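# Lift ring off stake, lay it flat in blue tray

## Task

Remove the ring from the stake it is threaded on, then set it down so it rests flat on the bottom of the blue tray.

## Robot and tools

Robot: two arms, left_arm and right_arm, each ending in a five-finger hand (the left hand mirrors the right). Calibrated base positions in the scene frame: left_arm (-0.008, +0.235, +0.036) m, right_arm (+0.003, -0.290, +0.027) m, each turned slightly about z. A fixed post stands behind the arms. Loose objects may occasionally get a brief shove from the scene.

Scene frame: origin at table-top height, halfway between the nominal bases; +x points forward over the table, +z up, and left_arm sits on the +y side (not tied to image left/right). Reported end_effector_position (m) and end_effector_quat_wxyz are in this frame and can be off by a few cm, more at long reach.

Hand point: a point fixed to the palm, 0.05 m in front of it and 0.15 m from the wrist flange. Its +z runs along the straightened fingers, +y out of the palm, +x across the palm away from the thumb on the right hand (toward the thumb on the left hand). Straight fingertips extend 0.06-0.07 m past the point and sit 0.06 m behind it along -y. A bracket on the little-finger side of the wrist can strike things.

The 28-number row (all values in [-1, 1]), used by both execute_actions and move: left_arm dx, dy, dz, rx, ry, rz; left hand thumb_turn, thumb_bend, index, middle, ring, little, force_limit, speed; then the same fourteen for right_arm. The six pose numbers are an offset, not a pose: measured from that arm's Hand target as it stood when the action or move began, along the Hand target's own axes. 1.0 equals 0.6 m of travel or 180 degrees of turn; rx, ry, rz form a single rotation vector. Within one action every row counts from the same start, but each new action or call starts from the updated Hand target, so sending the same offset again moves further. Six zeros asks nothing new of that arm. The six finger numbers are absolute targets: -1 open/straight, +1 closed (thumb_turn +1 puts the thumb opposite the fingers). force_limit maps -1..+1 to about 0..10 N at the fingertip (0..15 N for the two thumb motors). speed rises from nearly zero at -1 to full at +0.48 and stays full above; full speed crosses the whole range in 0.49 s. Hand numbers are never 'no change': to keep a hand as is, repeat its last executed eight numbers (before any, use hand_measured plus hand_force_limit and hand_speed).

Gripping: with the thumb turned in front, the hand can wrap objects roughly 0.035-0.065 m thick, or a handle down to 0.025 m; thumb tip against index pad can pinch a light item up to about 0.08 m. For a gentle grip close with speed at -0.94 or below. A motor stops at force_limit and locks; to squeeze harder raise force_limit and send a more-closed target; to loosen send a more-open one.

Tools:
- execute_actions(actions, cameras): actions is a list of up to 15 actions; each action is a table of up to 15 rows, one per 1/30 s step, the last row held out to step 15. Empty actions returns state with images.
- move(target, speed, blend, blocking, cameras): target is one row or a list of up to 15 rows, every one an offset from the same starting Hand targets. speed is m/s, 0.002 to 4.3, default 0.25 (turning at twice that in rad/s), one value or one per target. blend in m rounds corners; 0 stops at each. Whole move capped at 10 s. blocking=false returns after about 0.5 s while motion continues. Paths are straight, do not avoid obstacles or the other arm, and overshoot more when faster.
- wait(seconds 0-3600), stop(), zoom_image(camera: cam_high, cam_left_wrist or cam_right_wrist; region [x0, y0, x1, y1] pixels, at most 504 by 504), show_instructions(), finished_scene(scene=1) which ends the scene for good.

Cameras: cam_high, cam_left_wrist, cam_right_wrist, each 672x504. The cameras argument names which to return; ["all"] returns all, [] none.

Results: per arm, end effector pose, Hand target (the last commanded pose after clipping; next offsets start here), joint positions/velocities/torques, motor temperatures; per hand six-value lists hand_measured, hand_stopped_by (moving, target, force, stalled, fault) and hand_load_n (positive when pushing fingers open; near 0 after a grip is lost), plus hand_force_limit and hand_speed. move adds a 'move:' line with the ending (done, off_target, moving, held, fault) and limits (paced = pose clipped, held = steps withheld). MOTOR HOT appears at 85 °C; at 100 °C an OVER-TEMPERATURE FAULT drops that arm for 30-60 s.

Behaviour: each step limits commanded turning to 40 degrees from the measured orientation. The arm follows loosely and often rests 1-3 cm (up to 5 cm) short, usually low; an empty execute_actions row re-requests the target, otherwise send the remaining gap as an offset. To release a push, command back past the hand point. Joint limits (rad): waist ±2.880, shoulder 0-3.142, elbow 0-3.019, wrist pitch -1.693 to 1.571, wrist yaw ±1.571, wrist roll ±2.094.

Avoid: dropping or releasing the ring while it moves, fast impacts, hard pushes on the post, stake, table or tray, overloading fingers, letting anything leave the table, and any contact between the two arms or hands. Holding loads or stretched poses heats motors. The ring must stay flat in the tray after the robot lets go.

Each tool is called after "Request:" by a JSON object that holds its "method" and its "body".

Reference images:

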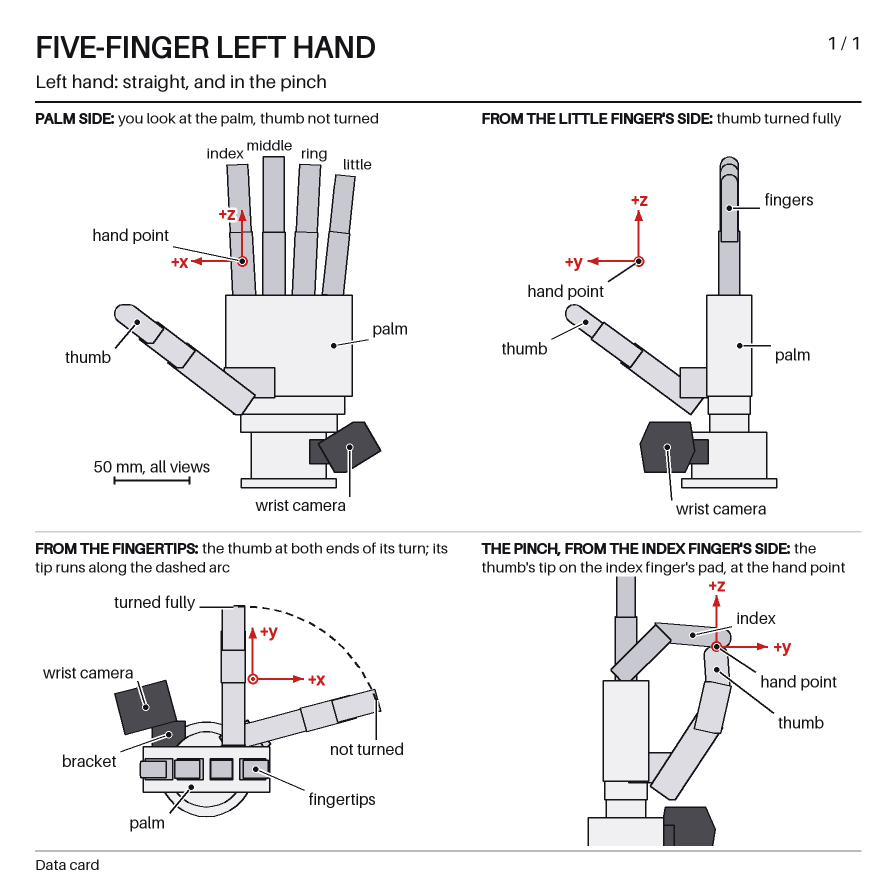

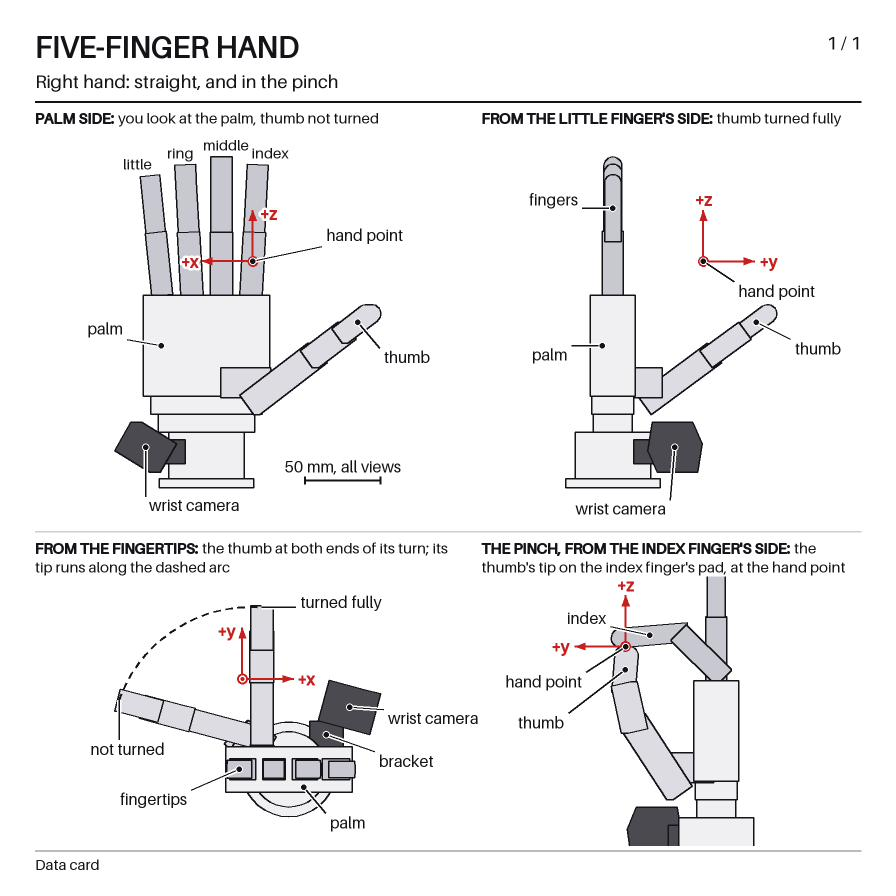

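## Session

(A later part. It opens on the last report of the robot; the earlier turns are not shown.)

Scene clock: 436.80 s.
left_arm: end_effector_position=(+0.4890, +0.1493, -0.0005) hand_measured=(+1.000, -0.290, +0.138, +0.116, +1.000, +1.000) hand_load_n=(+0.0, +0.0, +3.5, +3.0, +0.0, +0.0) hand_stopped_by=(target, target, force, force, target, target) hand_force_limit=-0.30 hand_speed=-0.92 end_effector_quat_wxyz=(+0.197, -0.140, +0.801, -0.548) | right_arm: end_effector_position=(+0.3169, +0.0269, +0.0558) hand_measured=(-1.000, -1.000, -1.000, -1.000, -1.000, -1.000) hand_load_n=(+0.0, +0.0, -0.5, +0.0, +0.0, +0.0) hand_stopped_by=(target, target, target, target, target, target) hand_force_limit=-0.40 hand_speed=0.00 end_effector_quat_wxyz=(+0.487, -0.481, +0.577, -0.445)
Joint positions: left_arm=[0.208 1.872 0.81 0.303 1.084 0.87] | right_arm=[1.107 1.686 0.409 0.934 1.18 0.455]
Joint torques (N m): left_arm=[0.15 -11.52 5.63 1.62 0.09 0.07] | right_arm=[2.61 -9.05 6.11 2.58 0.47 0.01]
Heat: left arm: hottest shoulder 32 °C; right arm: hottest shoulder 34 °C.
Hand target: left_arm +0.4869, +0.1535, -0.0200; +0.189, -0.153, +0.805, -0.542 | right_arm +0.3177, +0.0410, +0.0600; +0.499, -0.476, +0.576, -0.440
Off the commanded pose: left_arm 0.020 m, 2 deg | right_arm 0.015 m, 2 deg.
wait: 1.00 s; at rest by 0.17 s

Request:
{"method": "move", "body": {"target": [[0,0,0,0,0,0,1,-0.29,0.38,0.38,1,1,0.1,-0.94,0,0,0,0,0,0,-1,-1,-1,-1,-1,-1,-0.4,0]], "cameras": ["cam_high","cam_right_wrist"]}}

Request:
{"method": "zoom_image", "body": {"camera": "cam_high", "region": [305, 215, 355, 265]}}

Request:
{"method": "zoom_image", "body": {"camera": "cam_right_wrist", "region": [300, 230, 370, 320]}}

Scene clock: 437.70 s.
left_arm: end_effector_position=(+0.4889, +0.1489, +0.0000) hand_measured=(+1.000, -0.290, +0.158, +0.142, +1.000, +1.000) hand_load_n=(+0.0, +1.0, +5.0, +5.5, +0.0, +0.0) hand_stopped_by=(target, target, force, force, target, target) hand_force_limit=0.10 hand_speed=-0.94 end_effector_quat_wxyz=(+0.197, -0.138, +0.800, -0.549) | right_arm: end_effector_position=(+0.3169, +0.0269, +0.0558) hand_measured=(-1.000, -1.000, -1.000, -1.000, -1.000, -1.000) hand_load_n=(+0.0, +0.0, +0.0, +0.0, +0.0, +0.0) hand_stopped_by=(target, target, target, target, target, target) hand_force_limit=-0.40 hand_speed=0.00 end_effector_quat_wxyz=(+0.487, -0.481, +0.577, -0.445)
Joint positions: left_arm=[0.208 1.872 0.81 0.305 1.087 0.87] | right_arm=[1.107 1.686 0.409 0.934 1.18 0.455]
Joint torques (N m): left_arm=[0.5 -11.63 5.68 1.57 -0.07 0.07] | right_arm=[2.49 -9.64 6.15 2.55 0.51 -0.01]
Heat: left arm: hottest shoulder 32 °C; right arm: hottest shoulder 34 °C.
Hand target: left_arm +0.4869, +0.1535, -0.0200; +0.189, -0.153, +0.805, -0.542 | right_arm +0.3177, +0.0410, +0.0600; +0.499, -0.476, +0.576, -0.440
Off the commanded pose: left_arm 0.021 m, 2 deg | right_arm 0.015 m, 2 deg.
move: done

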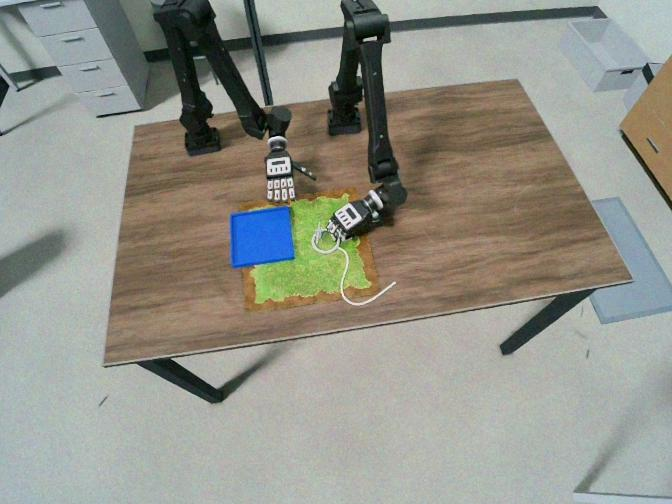

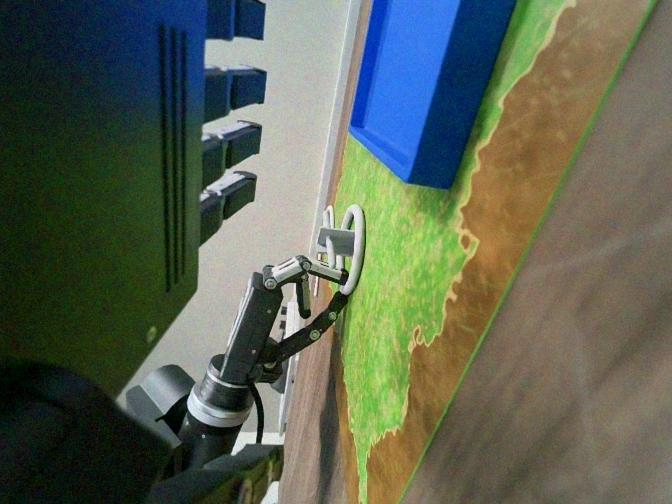

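Scaled by 10.080 from the camera's image (finer frame: 960x720).

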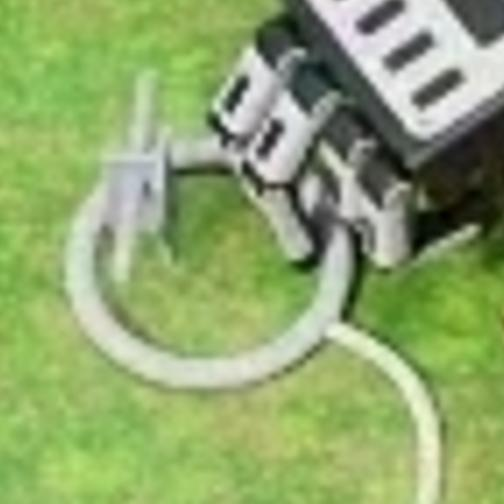

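Scaled by 5.600 from the camera's image (finer frame: 960x720).

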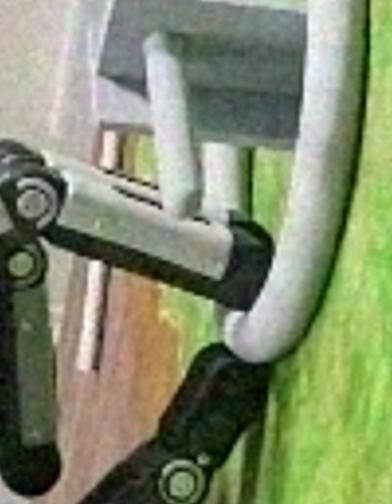

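Request:
{"method": "move", "body": {"target": [[-0.0163,-0.07,-0.0225,0,0,0,1,-0.29,0.38,0.38,1,1,0.1,-0.94,0,0,0,0,0,0,-1,-1,-1,-1,-1,-1,-0.4,0]], "cameras": ["cam_high","cam_right_wrist"], "speed": 0.03}}

Request:
{"method": "zoom_image", "body": {"camera": "cam_right_wrist", "region": [280, 190, 370, 310]}}

Scene clock: 440.33 s.
left_arm: end_effector_position=(+0.4804, +0.1495, +0.0178) hand_measured=(+1.000, -0.290, +0.158, +0.142, +1.000, +1.000) hand_load_n=(+0.0, +0.0, +0.0, +0.0, +0.0, +0.0) hand_stopped_by=(target, target, force, force, target, target) hand_force_limit=0.10 hand_speed=-0.94 end_effector_quat_wxyz=(+0.180, -0.156, +0.805, -0.543) | right_arm: end_effector_position=(+0.3169, +0.0269, +0.0558) hand_measured=(-1.000, -1.000, -1.000, -1.000, -1.000, -1.000) hand_load_n=(+0.0, +0.0, +0.0, +0.0, +0.0, +0.0) hand_stopped_by=(target, target, target, target, target, target) hand_force_limit=-0.40 hand_speed=0.00 end_effector_quat_wxyz=(+0.487, -0.481, +0.577, -0.445)
Joint positions: left_arm=[0.208 1.806 0.81 0.188 1.071 0.87] | right_arm=[1.107 1.686 0.409 0.934 1.18 0.455]
Joint torques (N m): left_arm=[0.03 -14.62 7.58 1.1 0.67 0.02] | right_arm=[2.84 -9.23 6.22 2.67 0.52 0.06]
Heat: left arm: hottest shoulder 32 °C; right arm: hottest shoulder 34 °C.
Hand target: left_arm +0.4910, +0.1535, +0.0249; +0.189, -0.153, +0.805, -0.542 | right_arm +0.3177, +0.0410, +0.0600; +0.499, -0.476, +0.576, -0.440
Off the commanded pose: left_arm 0.013 m, 1 deg | right_arm 0.015 m, 2 deg.
move: off_target (left_arm)

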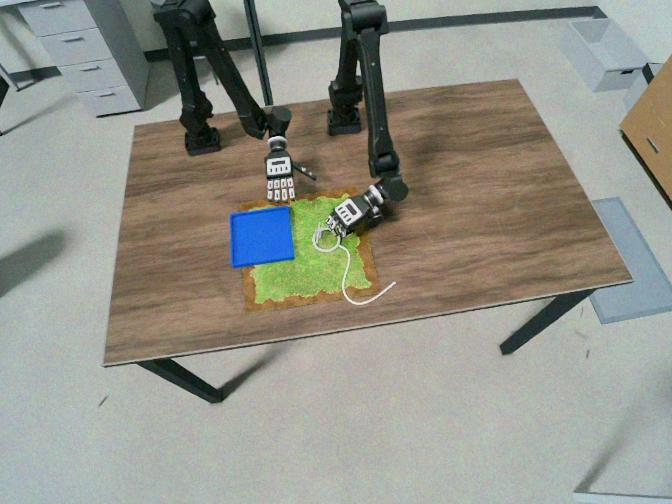

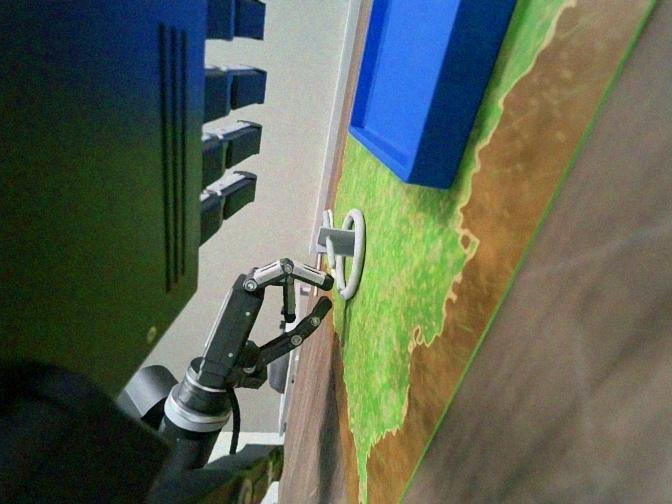

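Scaled by 4.200 from the camera's image (finer frame: 960x720).

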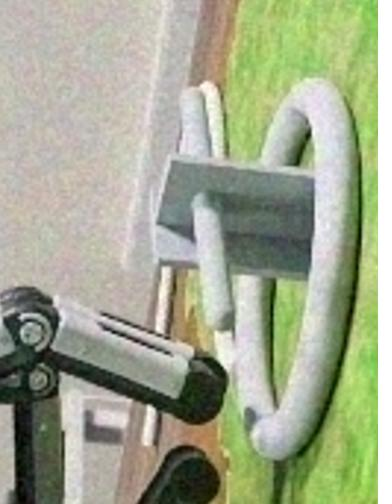

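Request:
{"method": "move", "body": {"target": [[0,0,0,0,0,0,1,-0.29,-0.1,-0.1,1,1,0.1,-0.5,0,0,0,0,0,0,-1,-1,-1,-1,-1,-1,-0.4,0]], "cameras": ["cam_high","cam_right_wrist"]}}

Request:
{"method": "zoom_image", "body": {"camera": "cam_high", "region": [305, 215, 355, 265]}}

Scene clock: 445.57 s.
left_arm: end_effector_position=(+0.4804, +0.1495, +0.0178) hand_measured=(+1.000, -0.290, -0.100, -0.100, +1.000, +1.000) hand_load_n=(+0.0, +0.0, +0.0, +0.0, +0.0, +0.0) hand_stopped_by=(target, target, target, target, target, target) hand_force_limit=0.10 hand_speed=-0.50 end_effector_quat_wxyz=(+0.180, -0.157, +0.805, -0.543) | right_arm: end_effector_position=(+0.3169, +0.0269, +0.0558) hand_measured=(-1.000, -1.000, -1.000, -1.000, -1.000, -1.000) hand_load_n=(-0.5, +0.0, +0.0, -0.5, +0.0, +0.0) hand_stopped_by=(target, target, target, target, target, target) hand_force_limit=-0.40 hand_speed=0.00 end_effector_quat_wxyz=(+0.487, -0.481, +0.577, -0.445)
Joint positions: left_arm=[0.208 1.806 0.81 0.188 1.071 0.87] | right_arm=[1.107 1.686 0.409 0.934 1.18 0.455]
Joint torques (N m): left_arm=[0.03 -14.62 7.61 1.07 0.65 0.03] | right_arm=[2.73 -9.23 6.06 2.48 0.49 0.02]
Heat: left arm: hottest shoulder 32 °C; right arm: hottest shoulder 34 °C.
Hand target: left_arm +0.4910, +0.1535, +0.0249; +0.189, -0.153, +0.805, -0.541 | right_arm +0.3177, +0.0410, +0.0600; +0.499, -0.476, +0.576, -0.440
Off the commanded pose: left_arm 0.013 m, 1 deg | right_arm 0.015 m, 2 deg.
move: done

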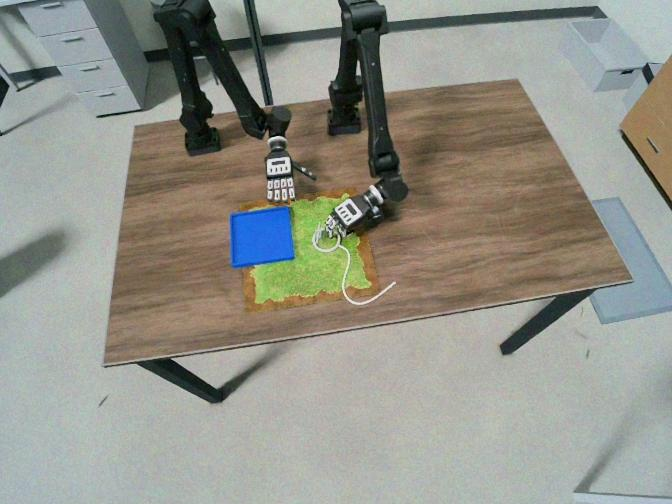

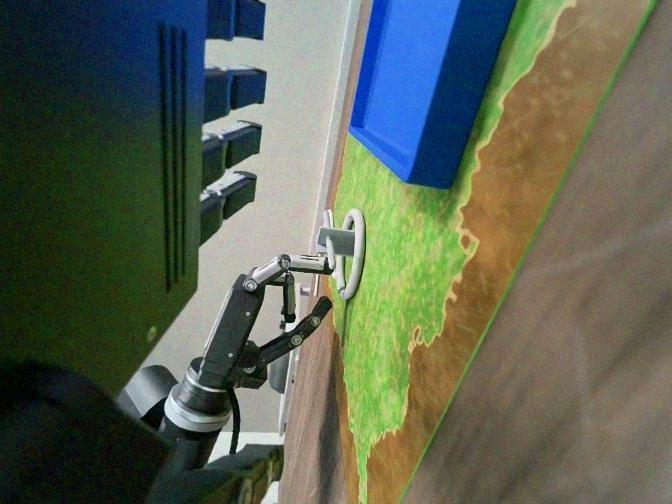

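Scaled by 10.080 from the camera's image (finer frame: 960x720).

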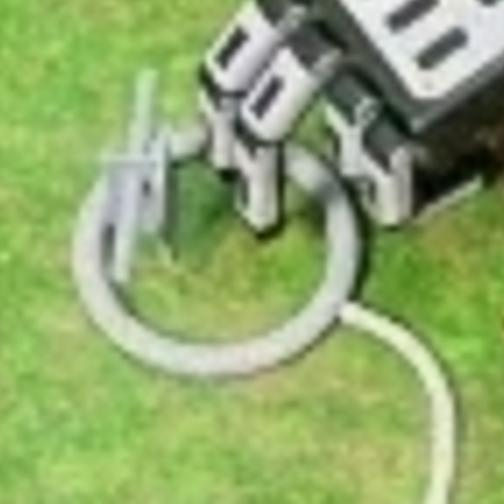

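Request:
{"method": "move", "body": {"target": [[0.017,0.0667,0.0217,0,0,0,1,-0.29,-0.1,-0.1,1,1,0.1,-0.5,0,0,0,0,0,0,-1,-1,-1,-1,-1,-1,-0.4,0],[0.017,0.0667,0.0217,0,0,0,1,-0.29,0.32,0.32,1,1,-0.45,-0.93,0,0,0,0,0,0,-1,-1,-1,-1,-1,-1,-0.4,0]], "speed": 0.03, "cameras": ["cam_high","cam_right_wrist"]}}

Request:
{"method": "zoom_image", "body": {"camera": "cam_high", "region": [305, 215, 355, 265]}}

Request:
{"method": "zoom_image", "body": {"camera": "cam_right_wrist", "region": [300, 230, 370, 320]}}

Scene clock: 450.57 s.
left_arm: end_effector_position=(+0.4891, +0.1498, -0.0001) hand_measured=(+1.000, -0.290, +0.142, +0.108, +1.000, +1.000) hand_load_n=(+0.0, +0.0, +2.5, +2.5, +0.0, +0.0) hand_stopped_by=(target, target, force, force, target, target) hand_force_limit=-0.45 hand_speed=-0.93 end_effector_quat_wxyz=(+0.197, -0.141, +0.802, -0.546) | right_arm: end_effector_position=(+0.3169, +0.0269, +0.0558) hand_measured=(-1.000, -1.000, -1.000, -1.000, -1.000, -1.000) hand_load_n=(-0.5, +0.0, +0.0, +0.0, +0.0, +0.0) hand_stopped_by=(target, target, target, target, target, target) hand_force_limit=-0.40 hand_speed=0.00 end_effector_quat_wxyz=(+0.487, -0.481, +0.577, -0.445)
Joint positions: left_arm=[0.208 1.87 0.81 0.299 1.08 0.87] | right_arm=[1.107 1.686 0.409 0.934 1.18 0.455]
Joint torques (N m): left_arm=[0.09 -11.69 5.48 1.72 0.24 0.06] | right_arm=[2.96 -8.82 6 2.65 0.47 0.02]
Heat: left arm: hottest shoulder 32 °C; right arm: hottest shoulder 34 °C.
Hand target: left_arm +0.4864, +0.1530, -0.0180; +0.189, -0.153, +0.805, -0.541 | right_arm +0.3177, +0.0410, +0.0600; +0.499, -0.476, +0.576, -0.440
Off the commanded pose: left_arm 0.019 m, 2 deg | right_arm 0.015 m, 2 deg.
move: off_target (left_arm); target 2's new numbers were sent with left_arm's hand 0.017 m and 1 deg from that target

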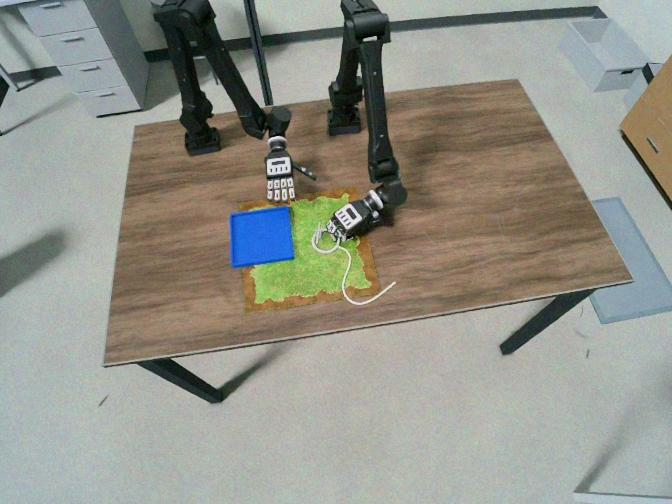

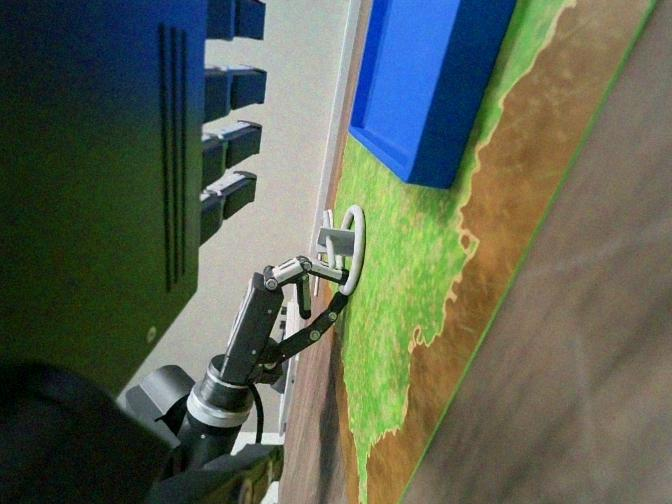

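Scaled by 10.080 from the camera's image (finer frame: 960x720).

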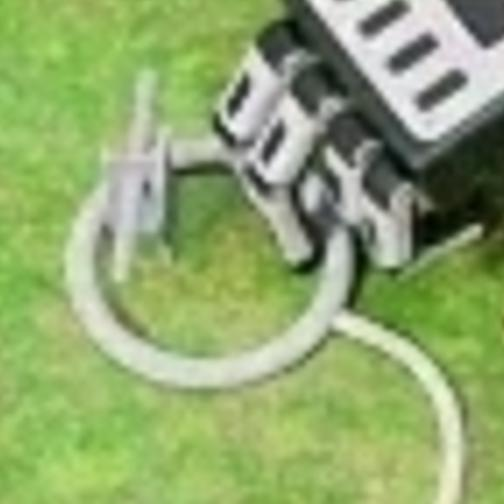

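Scaled by 5.600 from the camera's image (finer frame: 960x720).

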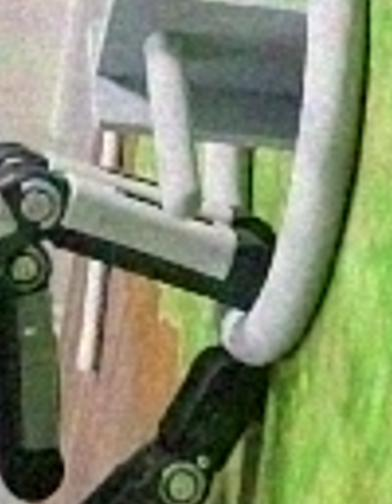

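Request:
{"method": "move", "body": {"target": [[0.0545,-0.0266,0.0111,0,0,0,1,-0.29,0.32,0.32,1,1,-0.45,-0.93,0,0,0,0,0,0,-1,-1,-1,-1,-1,-1,-0.4,0]], "speed": 0.03, "cameras": ["cam_high","cam_right_wrist"]}}

Request:
{"method": "zoom_image", "body": {"camera": "cam_high", "region": [305, 215, 355, 265]}}

Request:
{"method": "zoom_image", "body": {"camera": "cam_right_wrist", "region": [280, 190, 370, 310]}}

Scene clock: 453.30 s.
left_arm: end_effector_position=(+0.4765, +0.1376, +0.0014) hand_measured=(+1.000, -0.290, +0.142, +0.108, +1.000, +1.000) hand_load_n=(-0.5, +0.5, +1.5, +0.5, +0.0, +0.0) hand_stopped_by=(target, target, force, force, target, target) hand_force_limit=-0.45 hand_speed=-0.93 end_effector_quat_wxyz=(+0.211, -0.143, +0.802, -0.540) | right_arm: end_effector_position=(+0.3169, +0.0269, +0.0558) hand_measured=(-1.000, -1.000, -1.000, -1.000, -1.000, -1.000) hand_load_n=(+0.0, +0.0, +0.0, +0.0, +0.0, +0.0) hand_stopped_by=(target, target, target, target, target, target) hand_force_limit=-0.40 hand_speed=0.00 end_effector_quat_wxyz=(+0.487, -0.481, +0.577, -0.445)
Joint positions: left_arm=[0.178 1.838 0.743 0.397 1.034 0.82] | right_arm=[1.107 1.686 0.409 0.934 1.18 0.455]
Joint torques (N m): left_arm=[-1.61 -13.04 3.4 1.69 0.52 -0.16] | right_arm=[3.43 -9.47 6.32 2.7 0.45 0.04]
Heat: left arm: hottest shoulder 32 °C; right arm: hottest shoulder 34 °C.
Hand target: left_arm +0.4613, +0.1270, -0.0101; +0.189, -0.153, +0.805, -0.541 | right_arm +0.3177, +0.0410, +0.0600; +0.499, -0.476, +0.576, -0.440
Off the commanded pose: left_arm 0.022 m, 3 deg | right_arm 0.015 m, 2 deg.
move: off_target (left_arm)

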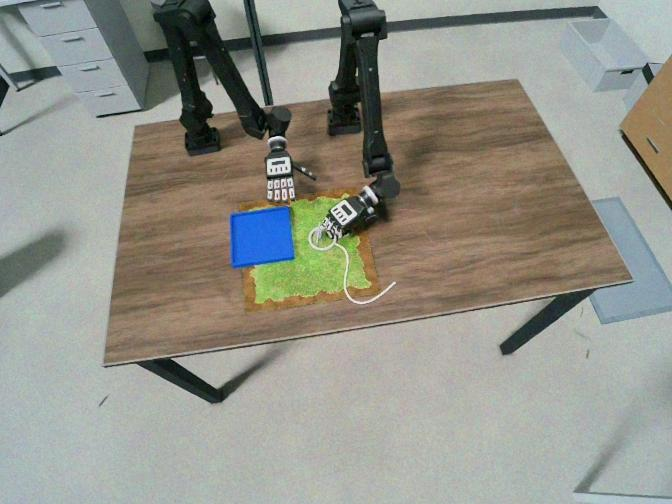

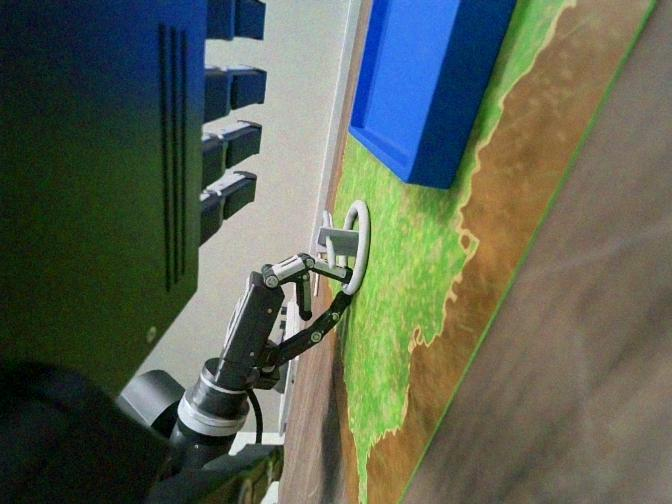

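Scaled by 10.080 from the camera's image (finer frame: 960x720).

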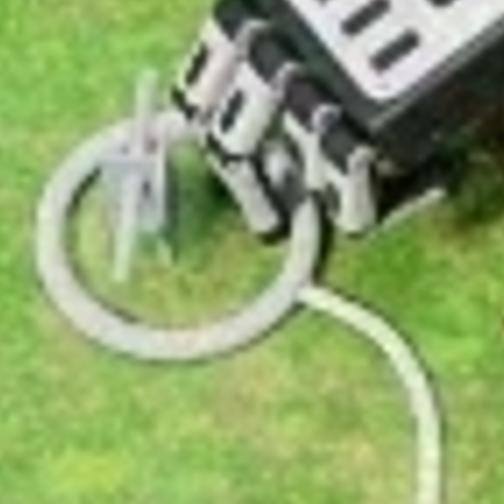

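Scaled by 4.200 from the camera's image (finer frame: 960x720).

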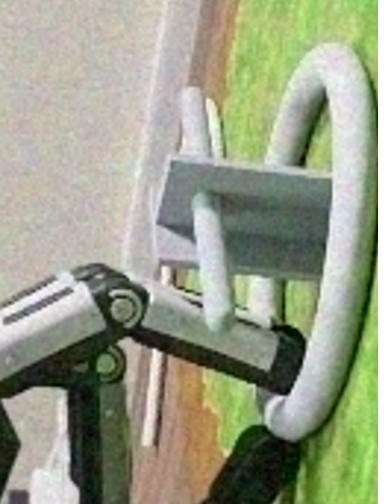

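Request:
{"method": "move", "body": {"target": [[0.0267,-0.0065,0.0069,0,0,0,1,-0.29,0.32,0.32,1,1,-0.45,-0.93,0,0,0,0,0,0,-1,-1,-1,-1,-1,-1,-0.4,0]], "speed": 0.03, "cameras": ["cam_high","cam_right_wrist"]}}

Request:
{"method": "zoom_image", "body": {"camera": "cam_high", "region": [305, 215, 355, 265]}}

Request:
{"method": "zoom_image", "body": {"camera": "cam_right_wrist", "region": [280, 190, 370, 310]}}

Scene clock: 455.00 s.
left_arm: end_effector_position=(+0.4679, +0.1286, +0.0020) hand_measured=(+1.000, -0.290, +0.142, +0.108, +1.000, +1.000) hand_load_n=(-1.0, +0.5, +1.0, +1.0, +0.0, +0.0) hand_stopped_by=(target, target, force, force, target, target) hand_force_limit=-0.45 hand_speed=-0.93 end_effector_quat_wxyz=(+0.216, -0.144, +0.802, -0.538) | right_arm: end_effector_position=(+0.3169, +0.0269, +0.0558) hand_measured=(-1.000, -1.000, -1.000, -1.000, -1.000, -1.000) hand_load_n=(-0.5, +0.0, +0.0, +0.0, +0.0, +0.0) hand_stopped_by=(target, target, target, target, target, target) hand_force_limit=-0.40 hand_speed=0.00 end_effector_quat_wxyz=(+0.487, -0.481, +0.577, -0.445)
Joint positions: left_arm=[0.157 1.822 0.705 0.453 1.01 0.79] | right_arm=[1.107 1.686 0.409 0.934 1.18 0.455]
Joint torques (N m): left_arm=[-1.79 -12.63 3.08 1.58 0.69 -0.18] | right_arm=[2.9 -8.82 6 2.73 0.47 0.02]
Heat: left arm: hottest shoulder 32 °C; right arm: hottest shoulder 34 °C.
Hand target: left_arm +0.4493, +0.1150, -0.0100; +0.189, -0.153, +0.805, -0.542 | right_arm +0.3177, +0.0410, +0.0600; +0.499, -0.476, +0.576, -0.440
Off the commanded pose: left_arm 0.026 m, 3 deg | right_arm 0.015 m, 2 deg.
move: off_target (left_arm)

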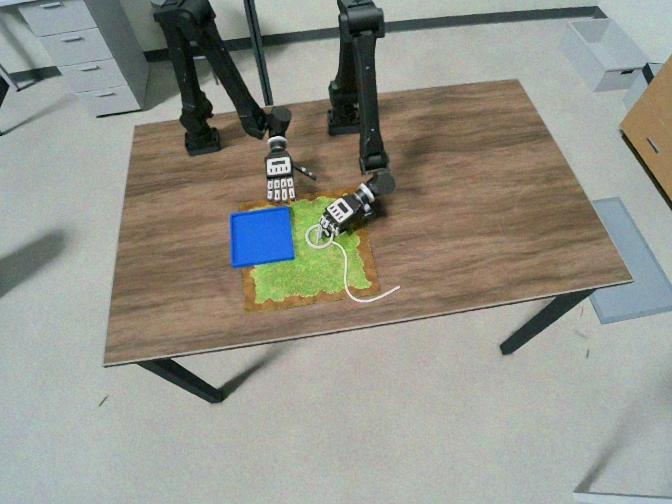

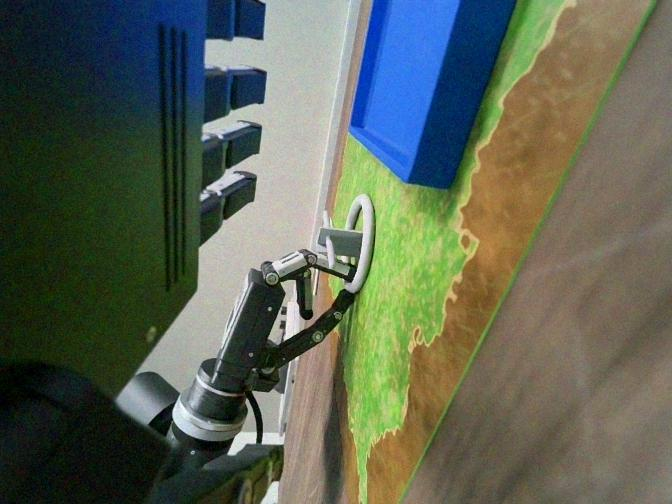

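Scaled by 10.080 from the camera's image (finer frame: 960x720).

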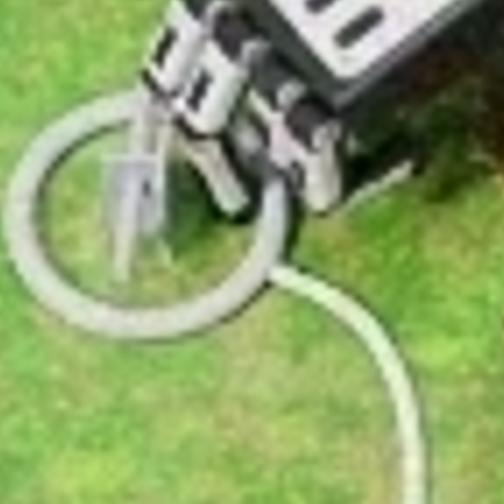

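Scaled by 4.200 from the camera's image (finer frame: 960x720).

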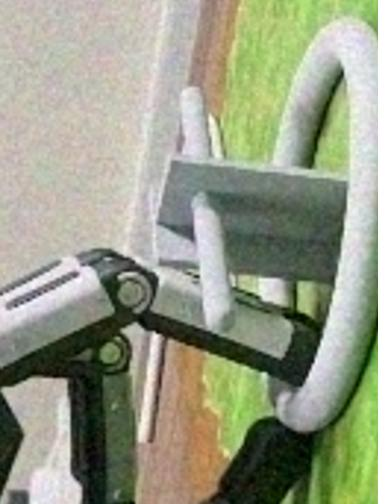

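Request:
{"method": "move", "body": {"target": [[-0.0491,0.0081,-0.002,0,0,0,1,-0.29,0.32,0.32,1,1,-0.45,-0.93,0,0,0,0,0,0,-1,-1,-1,-1,-1,-1,-0.4,0]], "speed": 0.03, "cameras": ["cam_high","cam_right_wrist"]}}

Request:
{"method": "zoom_image", "body": {"camera": "cam_high", "region": [305, 215, 355, 265]}}

Scene clock: 458.27 s.
left_arm: end_effector_position=(+0.4696, +0.1275, +0.0018) hand_measured=(+1.000, -0.290, +0.142, +0.108, +1.000, +1.000) hand_load_n=(+0.0, +1.0, +0.5, +0.5, +0.0, +0.0) hand_stopped_by=(target, target, force, force, target, target) hand_force_limit=-0.45 hand_speed=-0.93 end_effector_quat_wxyz=(+0.193, -0.150, +0.802, -0.545) | right_arm: end_effector_position=(+0.3169, +0.0269, +0.0558) hand_measured=(-1.000, -1.000, -1.000, -1.000, -1.000, -1.000) hand_load_n=(+0.0, +0.0, +0.0, +0.0, +0.0, +0.0) hand_stopped_by=(target, target, target, target, target, target) hand_force_limit=-0.40 hand_speed=0.00 end_effector_quat_wxyz=(+0.487, -0.481, +0.577, -0.445)
Joint positions: left_arm=[0.161 1.834 0.739 0.386 1.038 0.791] | right_arm=[1.107 1.686 0.409 0.934 1.18 0.455]
Joint torques (N m): left_arm=[0.03 -11.16 6.93 1.11 0.56 0.18] | right_arm=[2.08 -9.99 6.01 2.65 0.49 0]
Heat: left arm: hottest shoulder 32 °C; right arm: hottest shoulder 34 °C.
Hand target: left_arm +0.4746, +0.1310, -0.0101; +0.189, -0.154, +0.805, -0.542 | right_arm +0.3177, +0.0410, +0.0600; +0.499, -0.476, +0.576, -0.440
Off the commanded pose: left_arm 0.013 m, 1 deg | right_arm 0.015 m, 2 deg.
move: off_target (left_arm)

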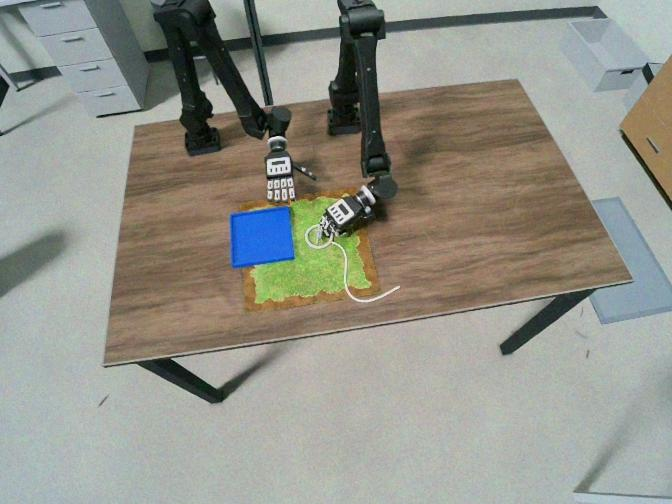

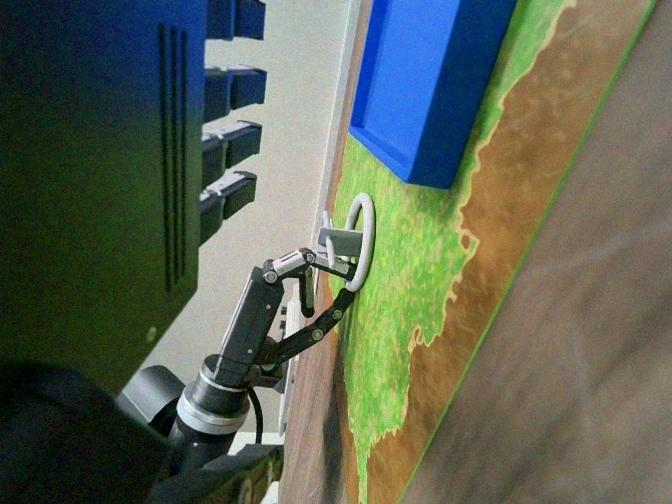

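Scaled by 10.080 from the camera's image (finer frame: 960x720).

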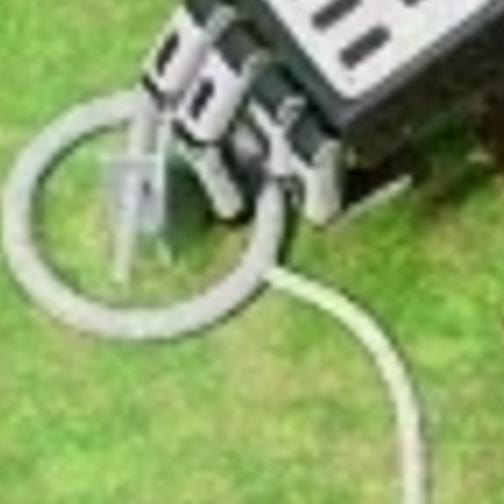

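Request:
{"method": "move", "body": {"target": [[0.0028,0.0186,0.0068,0,0,0,1,-0.29,0.1,0.08,1,1,-0.45,-0.93,0,0,0,0,0,0,-1,-1,-1,-1,-1,-1,-0.4,0],[0.0028,0.0186,0.0068,0,0,0,1,-0.29,0.4,0.4,1,1,0.1,-0.94,0,0,0,0,0,0,-1,-1,-1,-1,-1,-1,-0.4,0]], "speed": 0.03, "cameras": ["cam_high","cam_right_wrist"]}}

Request:
{"method": "zoom_image", "body": {"camera": "cam_high", "region": [305, 215, 355, 265]}}

Request:
{"method": "zoom_image", "body": {"camera": "cam_right_wrist", "region": [300, 230, 370, 320]}}

Scene clock: 460.63 s.
left_arm: end_effector_position=(+0.4714, +0.1274, +0.0008) hand_measured=(+1.000, -0.290, +0.172, +0.146, +1.000, +1.000) hand_load_n=(+0.0, +3.0, +5.5, +5.0, +0.0, +0.0) hand_stopped_by=(target, target, force, force, target, target) hand_force_limit=0.10 hand_speed=-0.94 end_effector_quat_wxyz=(+0.193, -0.145, +0.799, -0.551) | right_arm: end_effector_position=(+0.3169, +0.0269, +0.0558) hand_measured=(-1.000, -1.000, -1.000, -1.000, -1.000, -1.000) hand_load_n=(-0.5, +0.0, -0.5, +0.0, -0.5, +0.0) hand_stopped_by=(target, target, target, target, target, target) hand_force_limit=-0.40 hand_speed=0.00 end_effector_quat_wxyz=(+0.487, -0.481, +0.577, -0.445)
Joint positions: left_arm=[0.165 1.847 0.745 0.401 1.056 0.791] | right_arm=[1.107 1.686 0.409 0.934 1.18 0.455]
Joint torques (N m): left_arm=[-0.26 -9.64 6.3 1.81 -0.25 0.19] | right_arm=[2.49 -9.35 6.11 2.61 0.5 0.06]
Heat: left arm: hottest shoulder 32 °C; right arm: hottest shoulder 34 °C.
Hand target: left_arm +0.4744, +0.1310, -0.0221; +0.189, -0.154, +0.805, -0.542 | right_arm +0.3177, +0.0410, +0.0600; +0.499, -0.476, +0.576, -0.440
Off the commanded pose: left_arm 0.023 m, 2 deg | right_arm 0.015 m, 2 deg.
move: off_target (left_arm); target 2's new numbers were sent with left_arm's hand 0.023 m and 2 deg from that target

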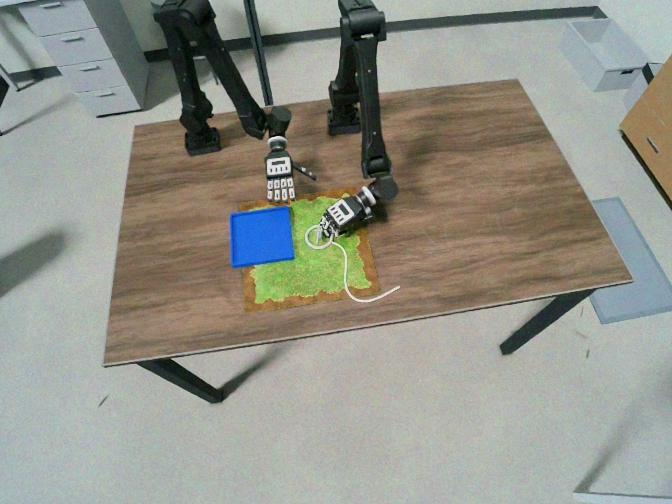

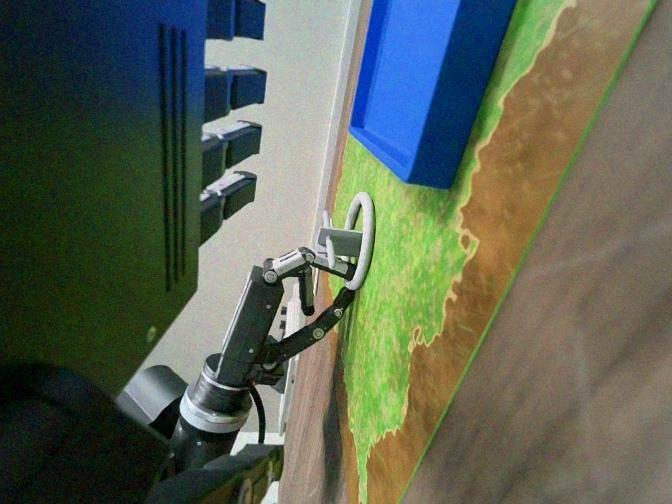

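Scaled by 10.080 from the camera's image (finer frame: 960x720).

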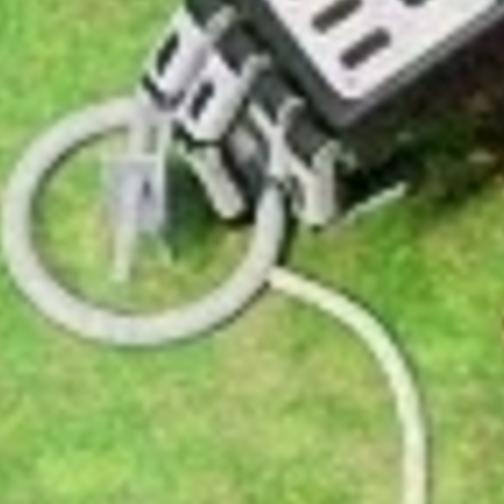

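Scaled by 5.600 from the camera's image (finer frame: 960x720).

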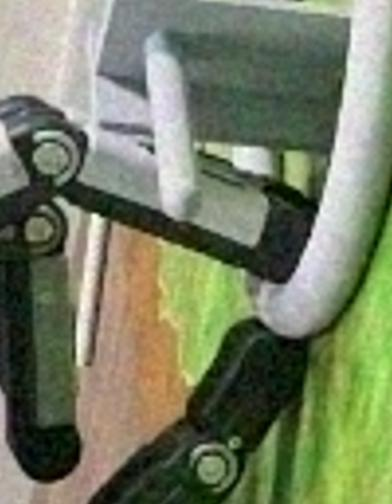

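Request:
{"method": "move", "body": {"target": [[-0.0143,-0.0391,-0.0097,0,0,0,1,-0.29,0.4,0.4,1,1,0.1,-0.94,0,0,0,0,0,0,-1,-1,-1,-1,-1,-1,-0.4,0]], "speed": 0.03, "cameras": ["cam_right_wrist"]}}

Request:
{"method": "zoom_image", "body": {"camera": "cam_right_wrist", "region": [300, 230, 370, 320]}}

Scene clock: 462.37 s.
left_arm: end_effector_position=(+0.4707, +0.1285, +0.0022) hand_measured=(+1.000, -0.292, +0.172, +0.146, +1.000, +1.000) hand_load_n=(+0.0, +5.0, +3.5, +4.0, +0.0, +0.0) hand_stopped_by=(target, target, force, force, target, target) hand_force_limit=0.10 hand_speed=-0.94 end_effector_quat_wxyz=(+0.181, -0.157, +0.802, -0.547) | right_arm: end_effector_position=(+0.3169, +0.0269, +0.0558) hand_measured=(-1.000, -1.000, -1.000, -1.000, -1.000, -1.000) hand_load_n=(+0.0, +0.0, +0.0, +0.0, +0.0, +0.0) hand_stopped_by=(target, target, target, target, target, target) hand_force_limit=-0.40 hand_speed=0.00 end_effector_quat_wxyz=(+0.487, -0.481, +0.577, -0.445)
Joint positions: left_arm=[0.165 1.836 0.758 0.343 1.046 0.791] | right_arm=[1.107 1.686 0.409 0.934 1.18 0.455]
Joint torques (N m): left_arm=[-0.15 -13.51 6.99 1.13 0.17 0.16] | right_arm=[3.02 -8.64 6 2.74 0.52 0.02]
Heat: left arm: hottest shoulder 32 °C; right arm: hottest shoulder 34 °C.
Hand target: left_arm +0.4803, +0.1311, +0.0028; +0.189, -0.154, +0.805, -0.541 | right_arm +0.3177, +0.0410, +0.0600; +0.499, -0.476, +0.576, -0.440
Off the commanded pose: left_arm 0.010 m, 1 deg | right_arm 0.015 m, 2 deg.
move: done

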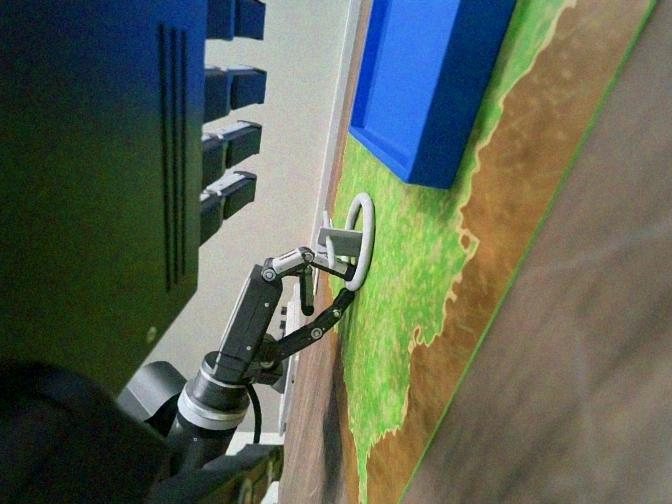

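Scaled by 5.600 from the camera's image (finer frame: 960x720).

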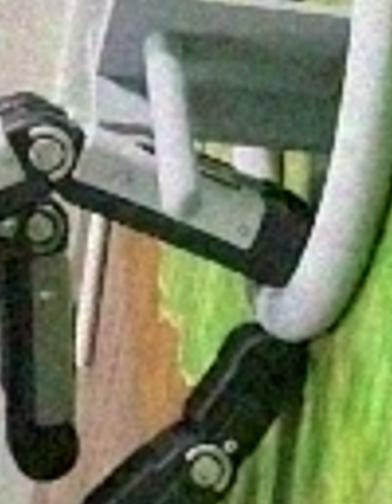

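Request:
{"method": "move", "body": {"target": [[-0.0067,-0.0157,-0.0034,0,0,0,1,-0.29,0.4,0.4,1,1,0.1,-0.94,0,0,0,0,0,0,-1,-1,-1,-1,-1,-1,-0.4,0]], "speed": 0.02, "cameras": ["cam_right_wrist"]}}

Request:
{"method": "zoom_image", "body": {"camera": "cam_right_wrist", "region": [300, 230, 370, 320]}}

Scene clock: 463.83 s.
left_arm: end_effector_position=(+0.4695, +0.1294, +0.0046) hand_measured=(+1.000, -0.292, +0.172, +0.146, +1.000, +1.000) hand_load_n=(+0.0, +2.0, +0.5, +2.0, +0.0, +0.0) hand_stopped_by=(target, target, force, force, target, target) hand_force_limit=0.10 hand_speed=-0.94 end_effector_quat_wxyz=(+0.176, -0.165, +0.804, -0.543) | right_arm: end_effector_position=(+0.3169, +0.0269, +0.0558) hand_measured=(-1.000, -1.000, -1.000, -1.000, -1.000, -1.000) hand_load_n=(-0.5, +0.0, +0.0, +0.0, +0.0, +0.0) hand_stopped_by=(target, target, target, target, target, target) hand_force_limit=-0.40 hand_speed=0.00 end_effector_quat_wxyz=(+0.487, -0.481, +0.577, -0.445)
Joint positions: left_arm=[0.165 1.824 0.762 0.307 1.037 0.791] | right_arm=[1.107 1.686 0.409 0.934 1.18 0.455]
Joint torques (N m): left_arm=[-0.21 -14.62 7.51 1.14 0.54 0.15] | right_arm=[3.08 -9.41 5.91 2.55 0.49 -0.01]
Heat: left arm: hottest shoulder 32 °C; right arm: hottest shoulder 34 °C.
Hand target: left_arm +0.4834, +0.1311, +0.0130; +0.189, -0.153, +0.805, -0.542 | right_arm +0.3177, +0.0410, +0.0600; +0.499, -0.476, +0.576, -0.440
Off the commanded pose: left_arm 0.016 m, 2 deg | right_arm 0.015 m, 2 deg.
move: off_target (left_arm)

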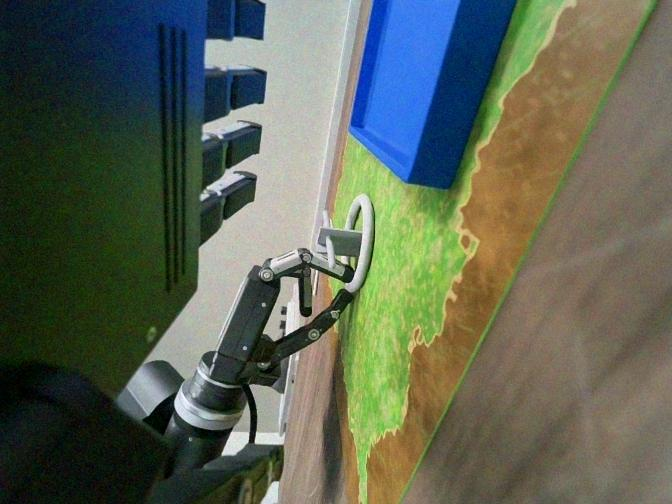

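Scaled by 5.600 from the camera's image (finer frame: 960x720).

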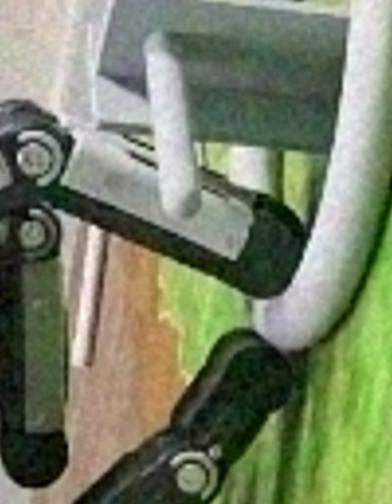

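Request:
{"method": "move", "body": {"target": [[0,0,0,0,0,0,1,-0.29,0.05,0.03,1,1,0.1,-0.5,0,0,0,0,0,0,-1,-1,-1,-1,-1,-1,-0.4,0],[0.0158,0.0496,0.0159,0,0,0,1,-0.29,0.05,0.03,1,1,0.1,-0.5,0,0,0,0,0,0,-1,-1,-1,-1,-1,-1,-0.4,0]], "speed": 0.03, "cameras": ["cam_right_wrist"]}}

Request:
{"method": "zoom_image", "body": {"camera": "cam_right_wrist", "region": [300, 230, 370, 320]}}

Scene clock: 468.73 s.
left_arm: end_effector_position=(+0.4730, +0.1278, +0.0007) hand_measured=(+1.000, -0.290, +0.050, +0.030, +1.000, +1.000) hand_load_n=(+0.5, +0.0, -4.0, -0.5, +0.0, +0.0) hand_stopped_by=(target, target, target, target, target, target) hand_force_limit=0.10 hand_speed=-0.50 end_effector_quat_wxyz=(+0.184, -0.149, +0.798, -0.554) | right_arm: end_effector_position=(+0.3169, +0.0269, +0.0558) hand_measured=(-1.000, -1.000, -1.000, -1.000, -1.000, -1.000) hand_load_n=(+0.0, +0.0, -0.5, +0.0, +0.0, +0.0) hand_stopped_by=(target, target, target, target, target, target) hand_force_limit=-0.40 hand_speed=0.00 end_effector_quat_wxyz=(+0.487, -0.481, +0.577, -0.445)
Joint positions: left_arm=[0.168 1.853 0.762 0.37 1.066 0.792] | right_arm=[1.107 1.686 0.409 0.934 1.18 0.455]
Joint torques (N m): left_arm=[-0.5 -10.58 5.82 2.76 -0.77 0.15] | right_arm=[3.08 -8.7 6.23 2.65 0.5 0.03]
Heat: left arm: hottest shoulder 32 °C; right arm: hottest shoulder 34 °C.
Hand target: left_arm +0.4782, +0.1298, -0.0193; +0.189, -0.153, +0.805, -0.542 | right_arm +0.3177, +0.0410, +0.0600; +0.499, -0.476, +0.576, -0.440
Off the commanded pose: left_arm 0.021 m, 2 deg | right_arm 0.015 m, 2 deg.
move: off_target (left_arm)

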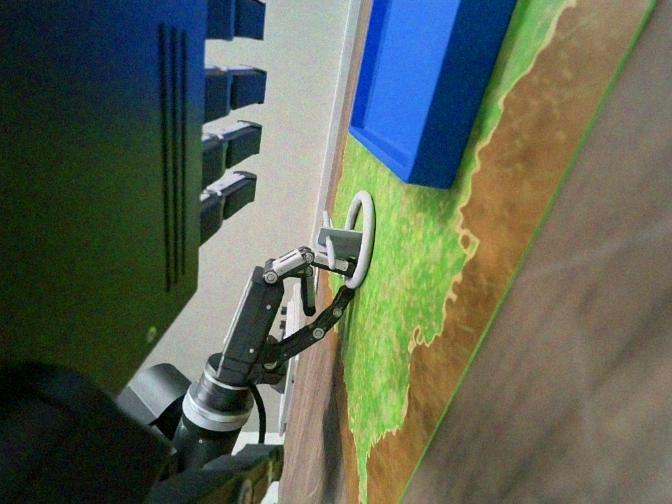

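Scaled by 5.600 from the camera's image (finer frame: 960x720).

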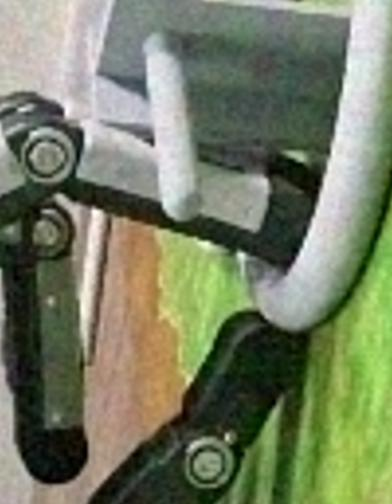

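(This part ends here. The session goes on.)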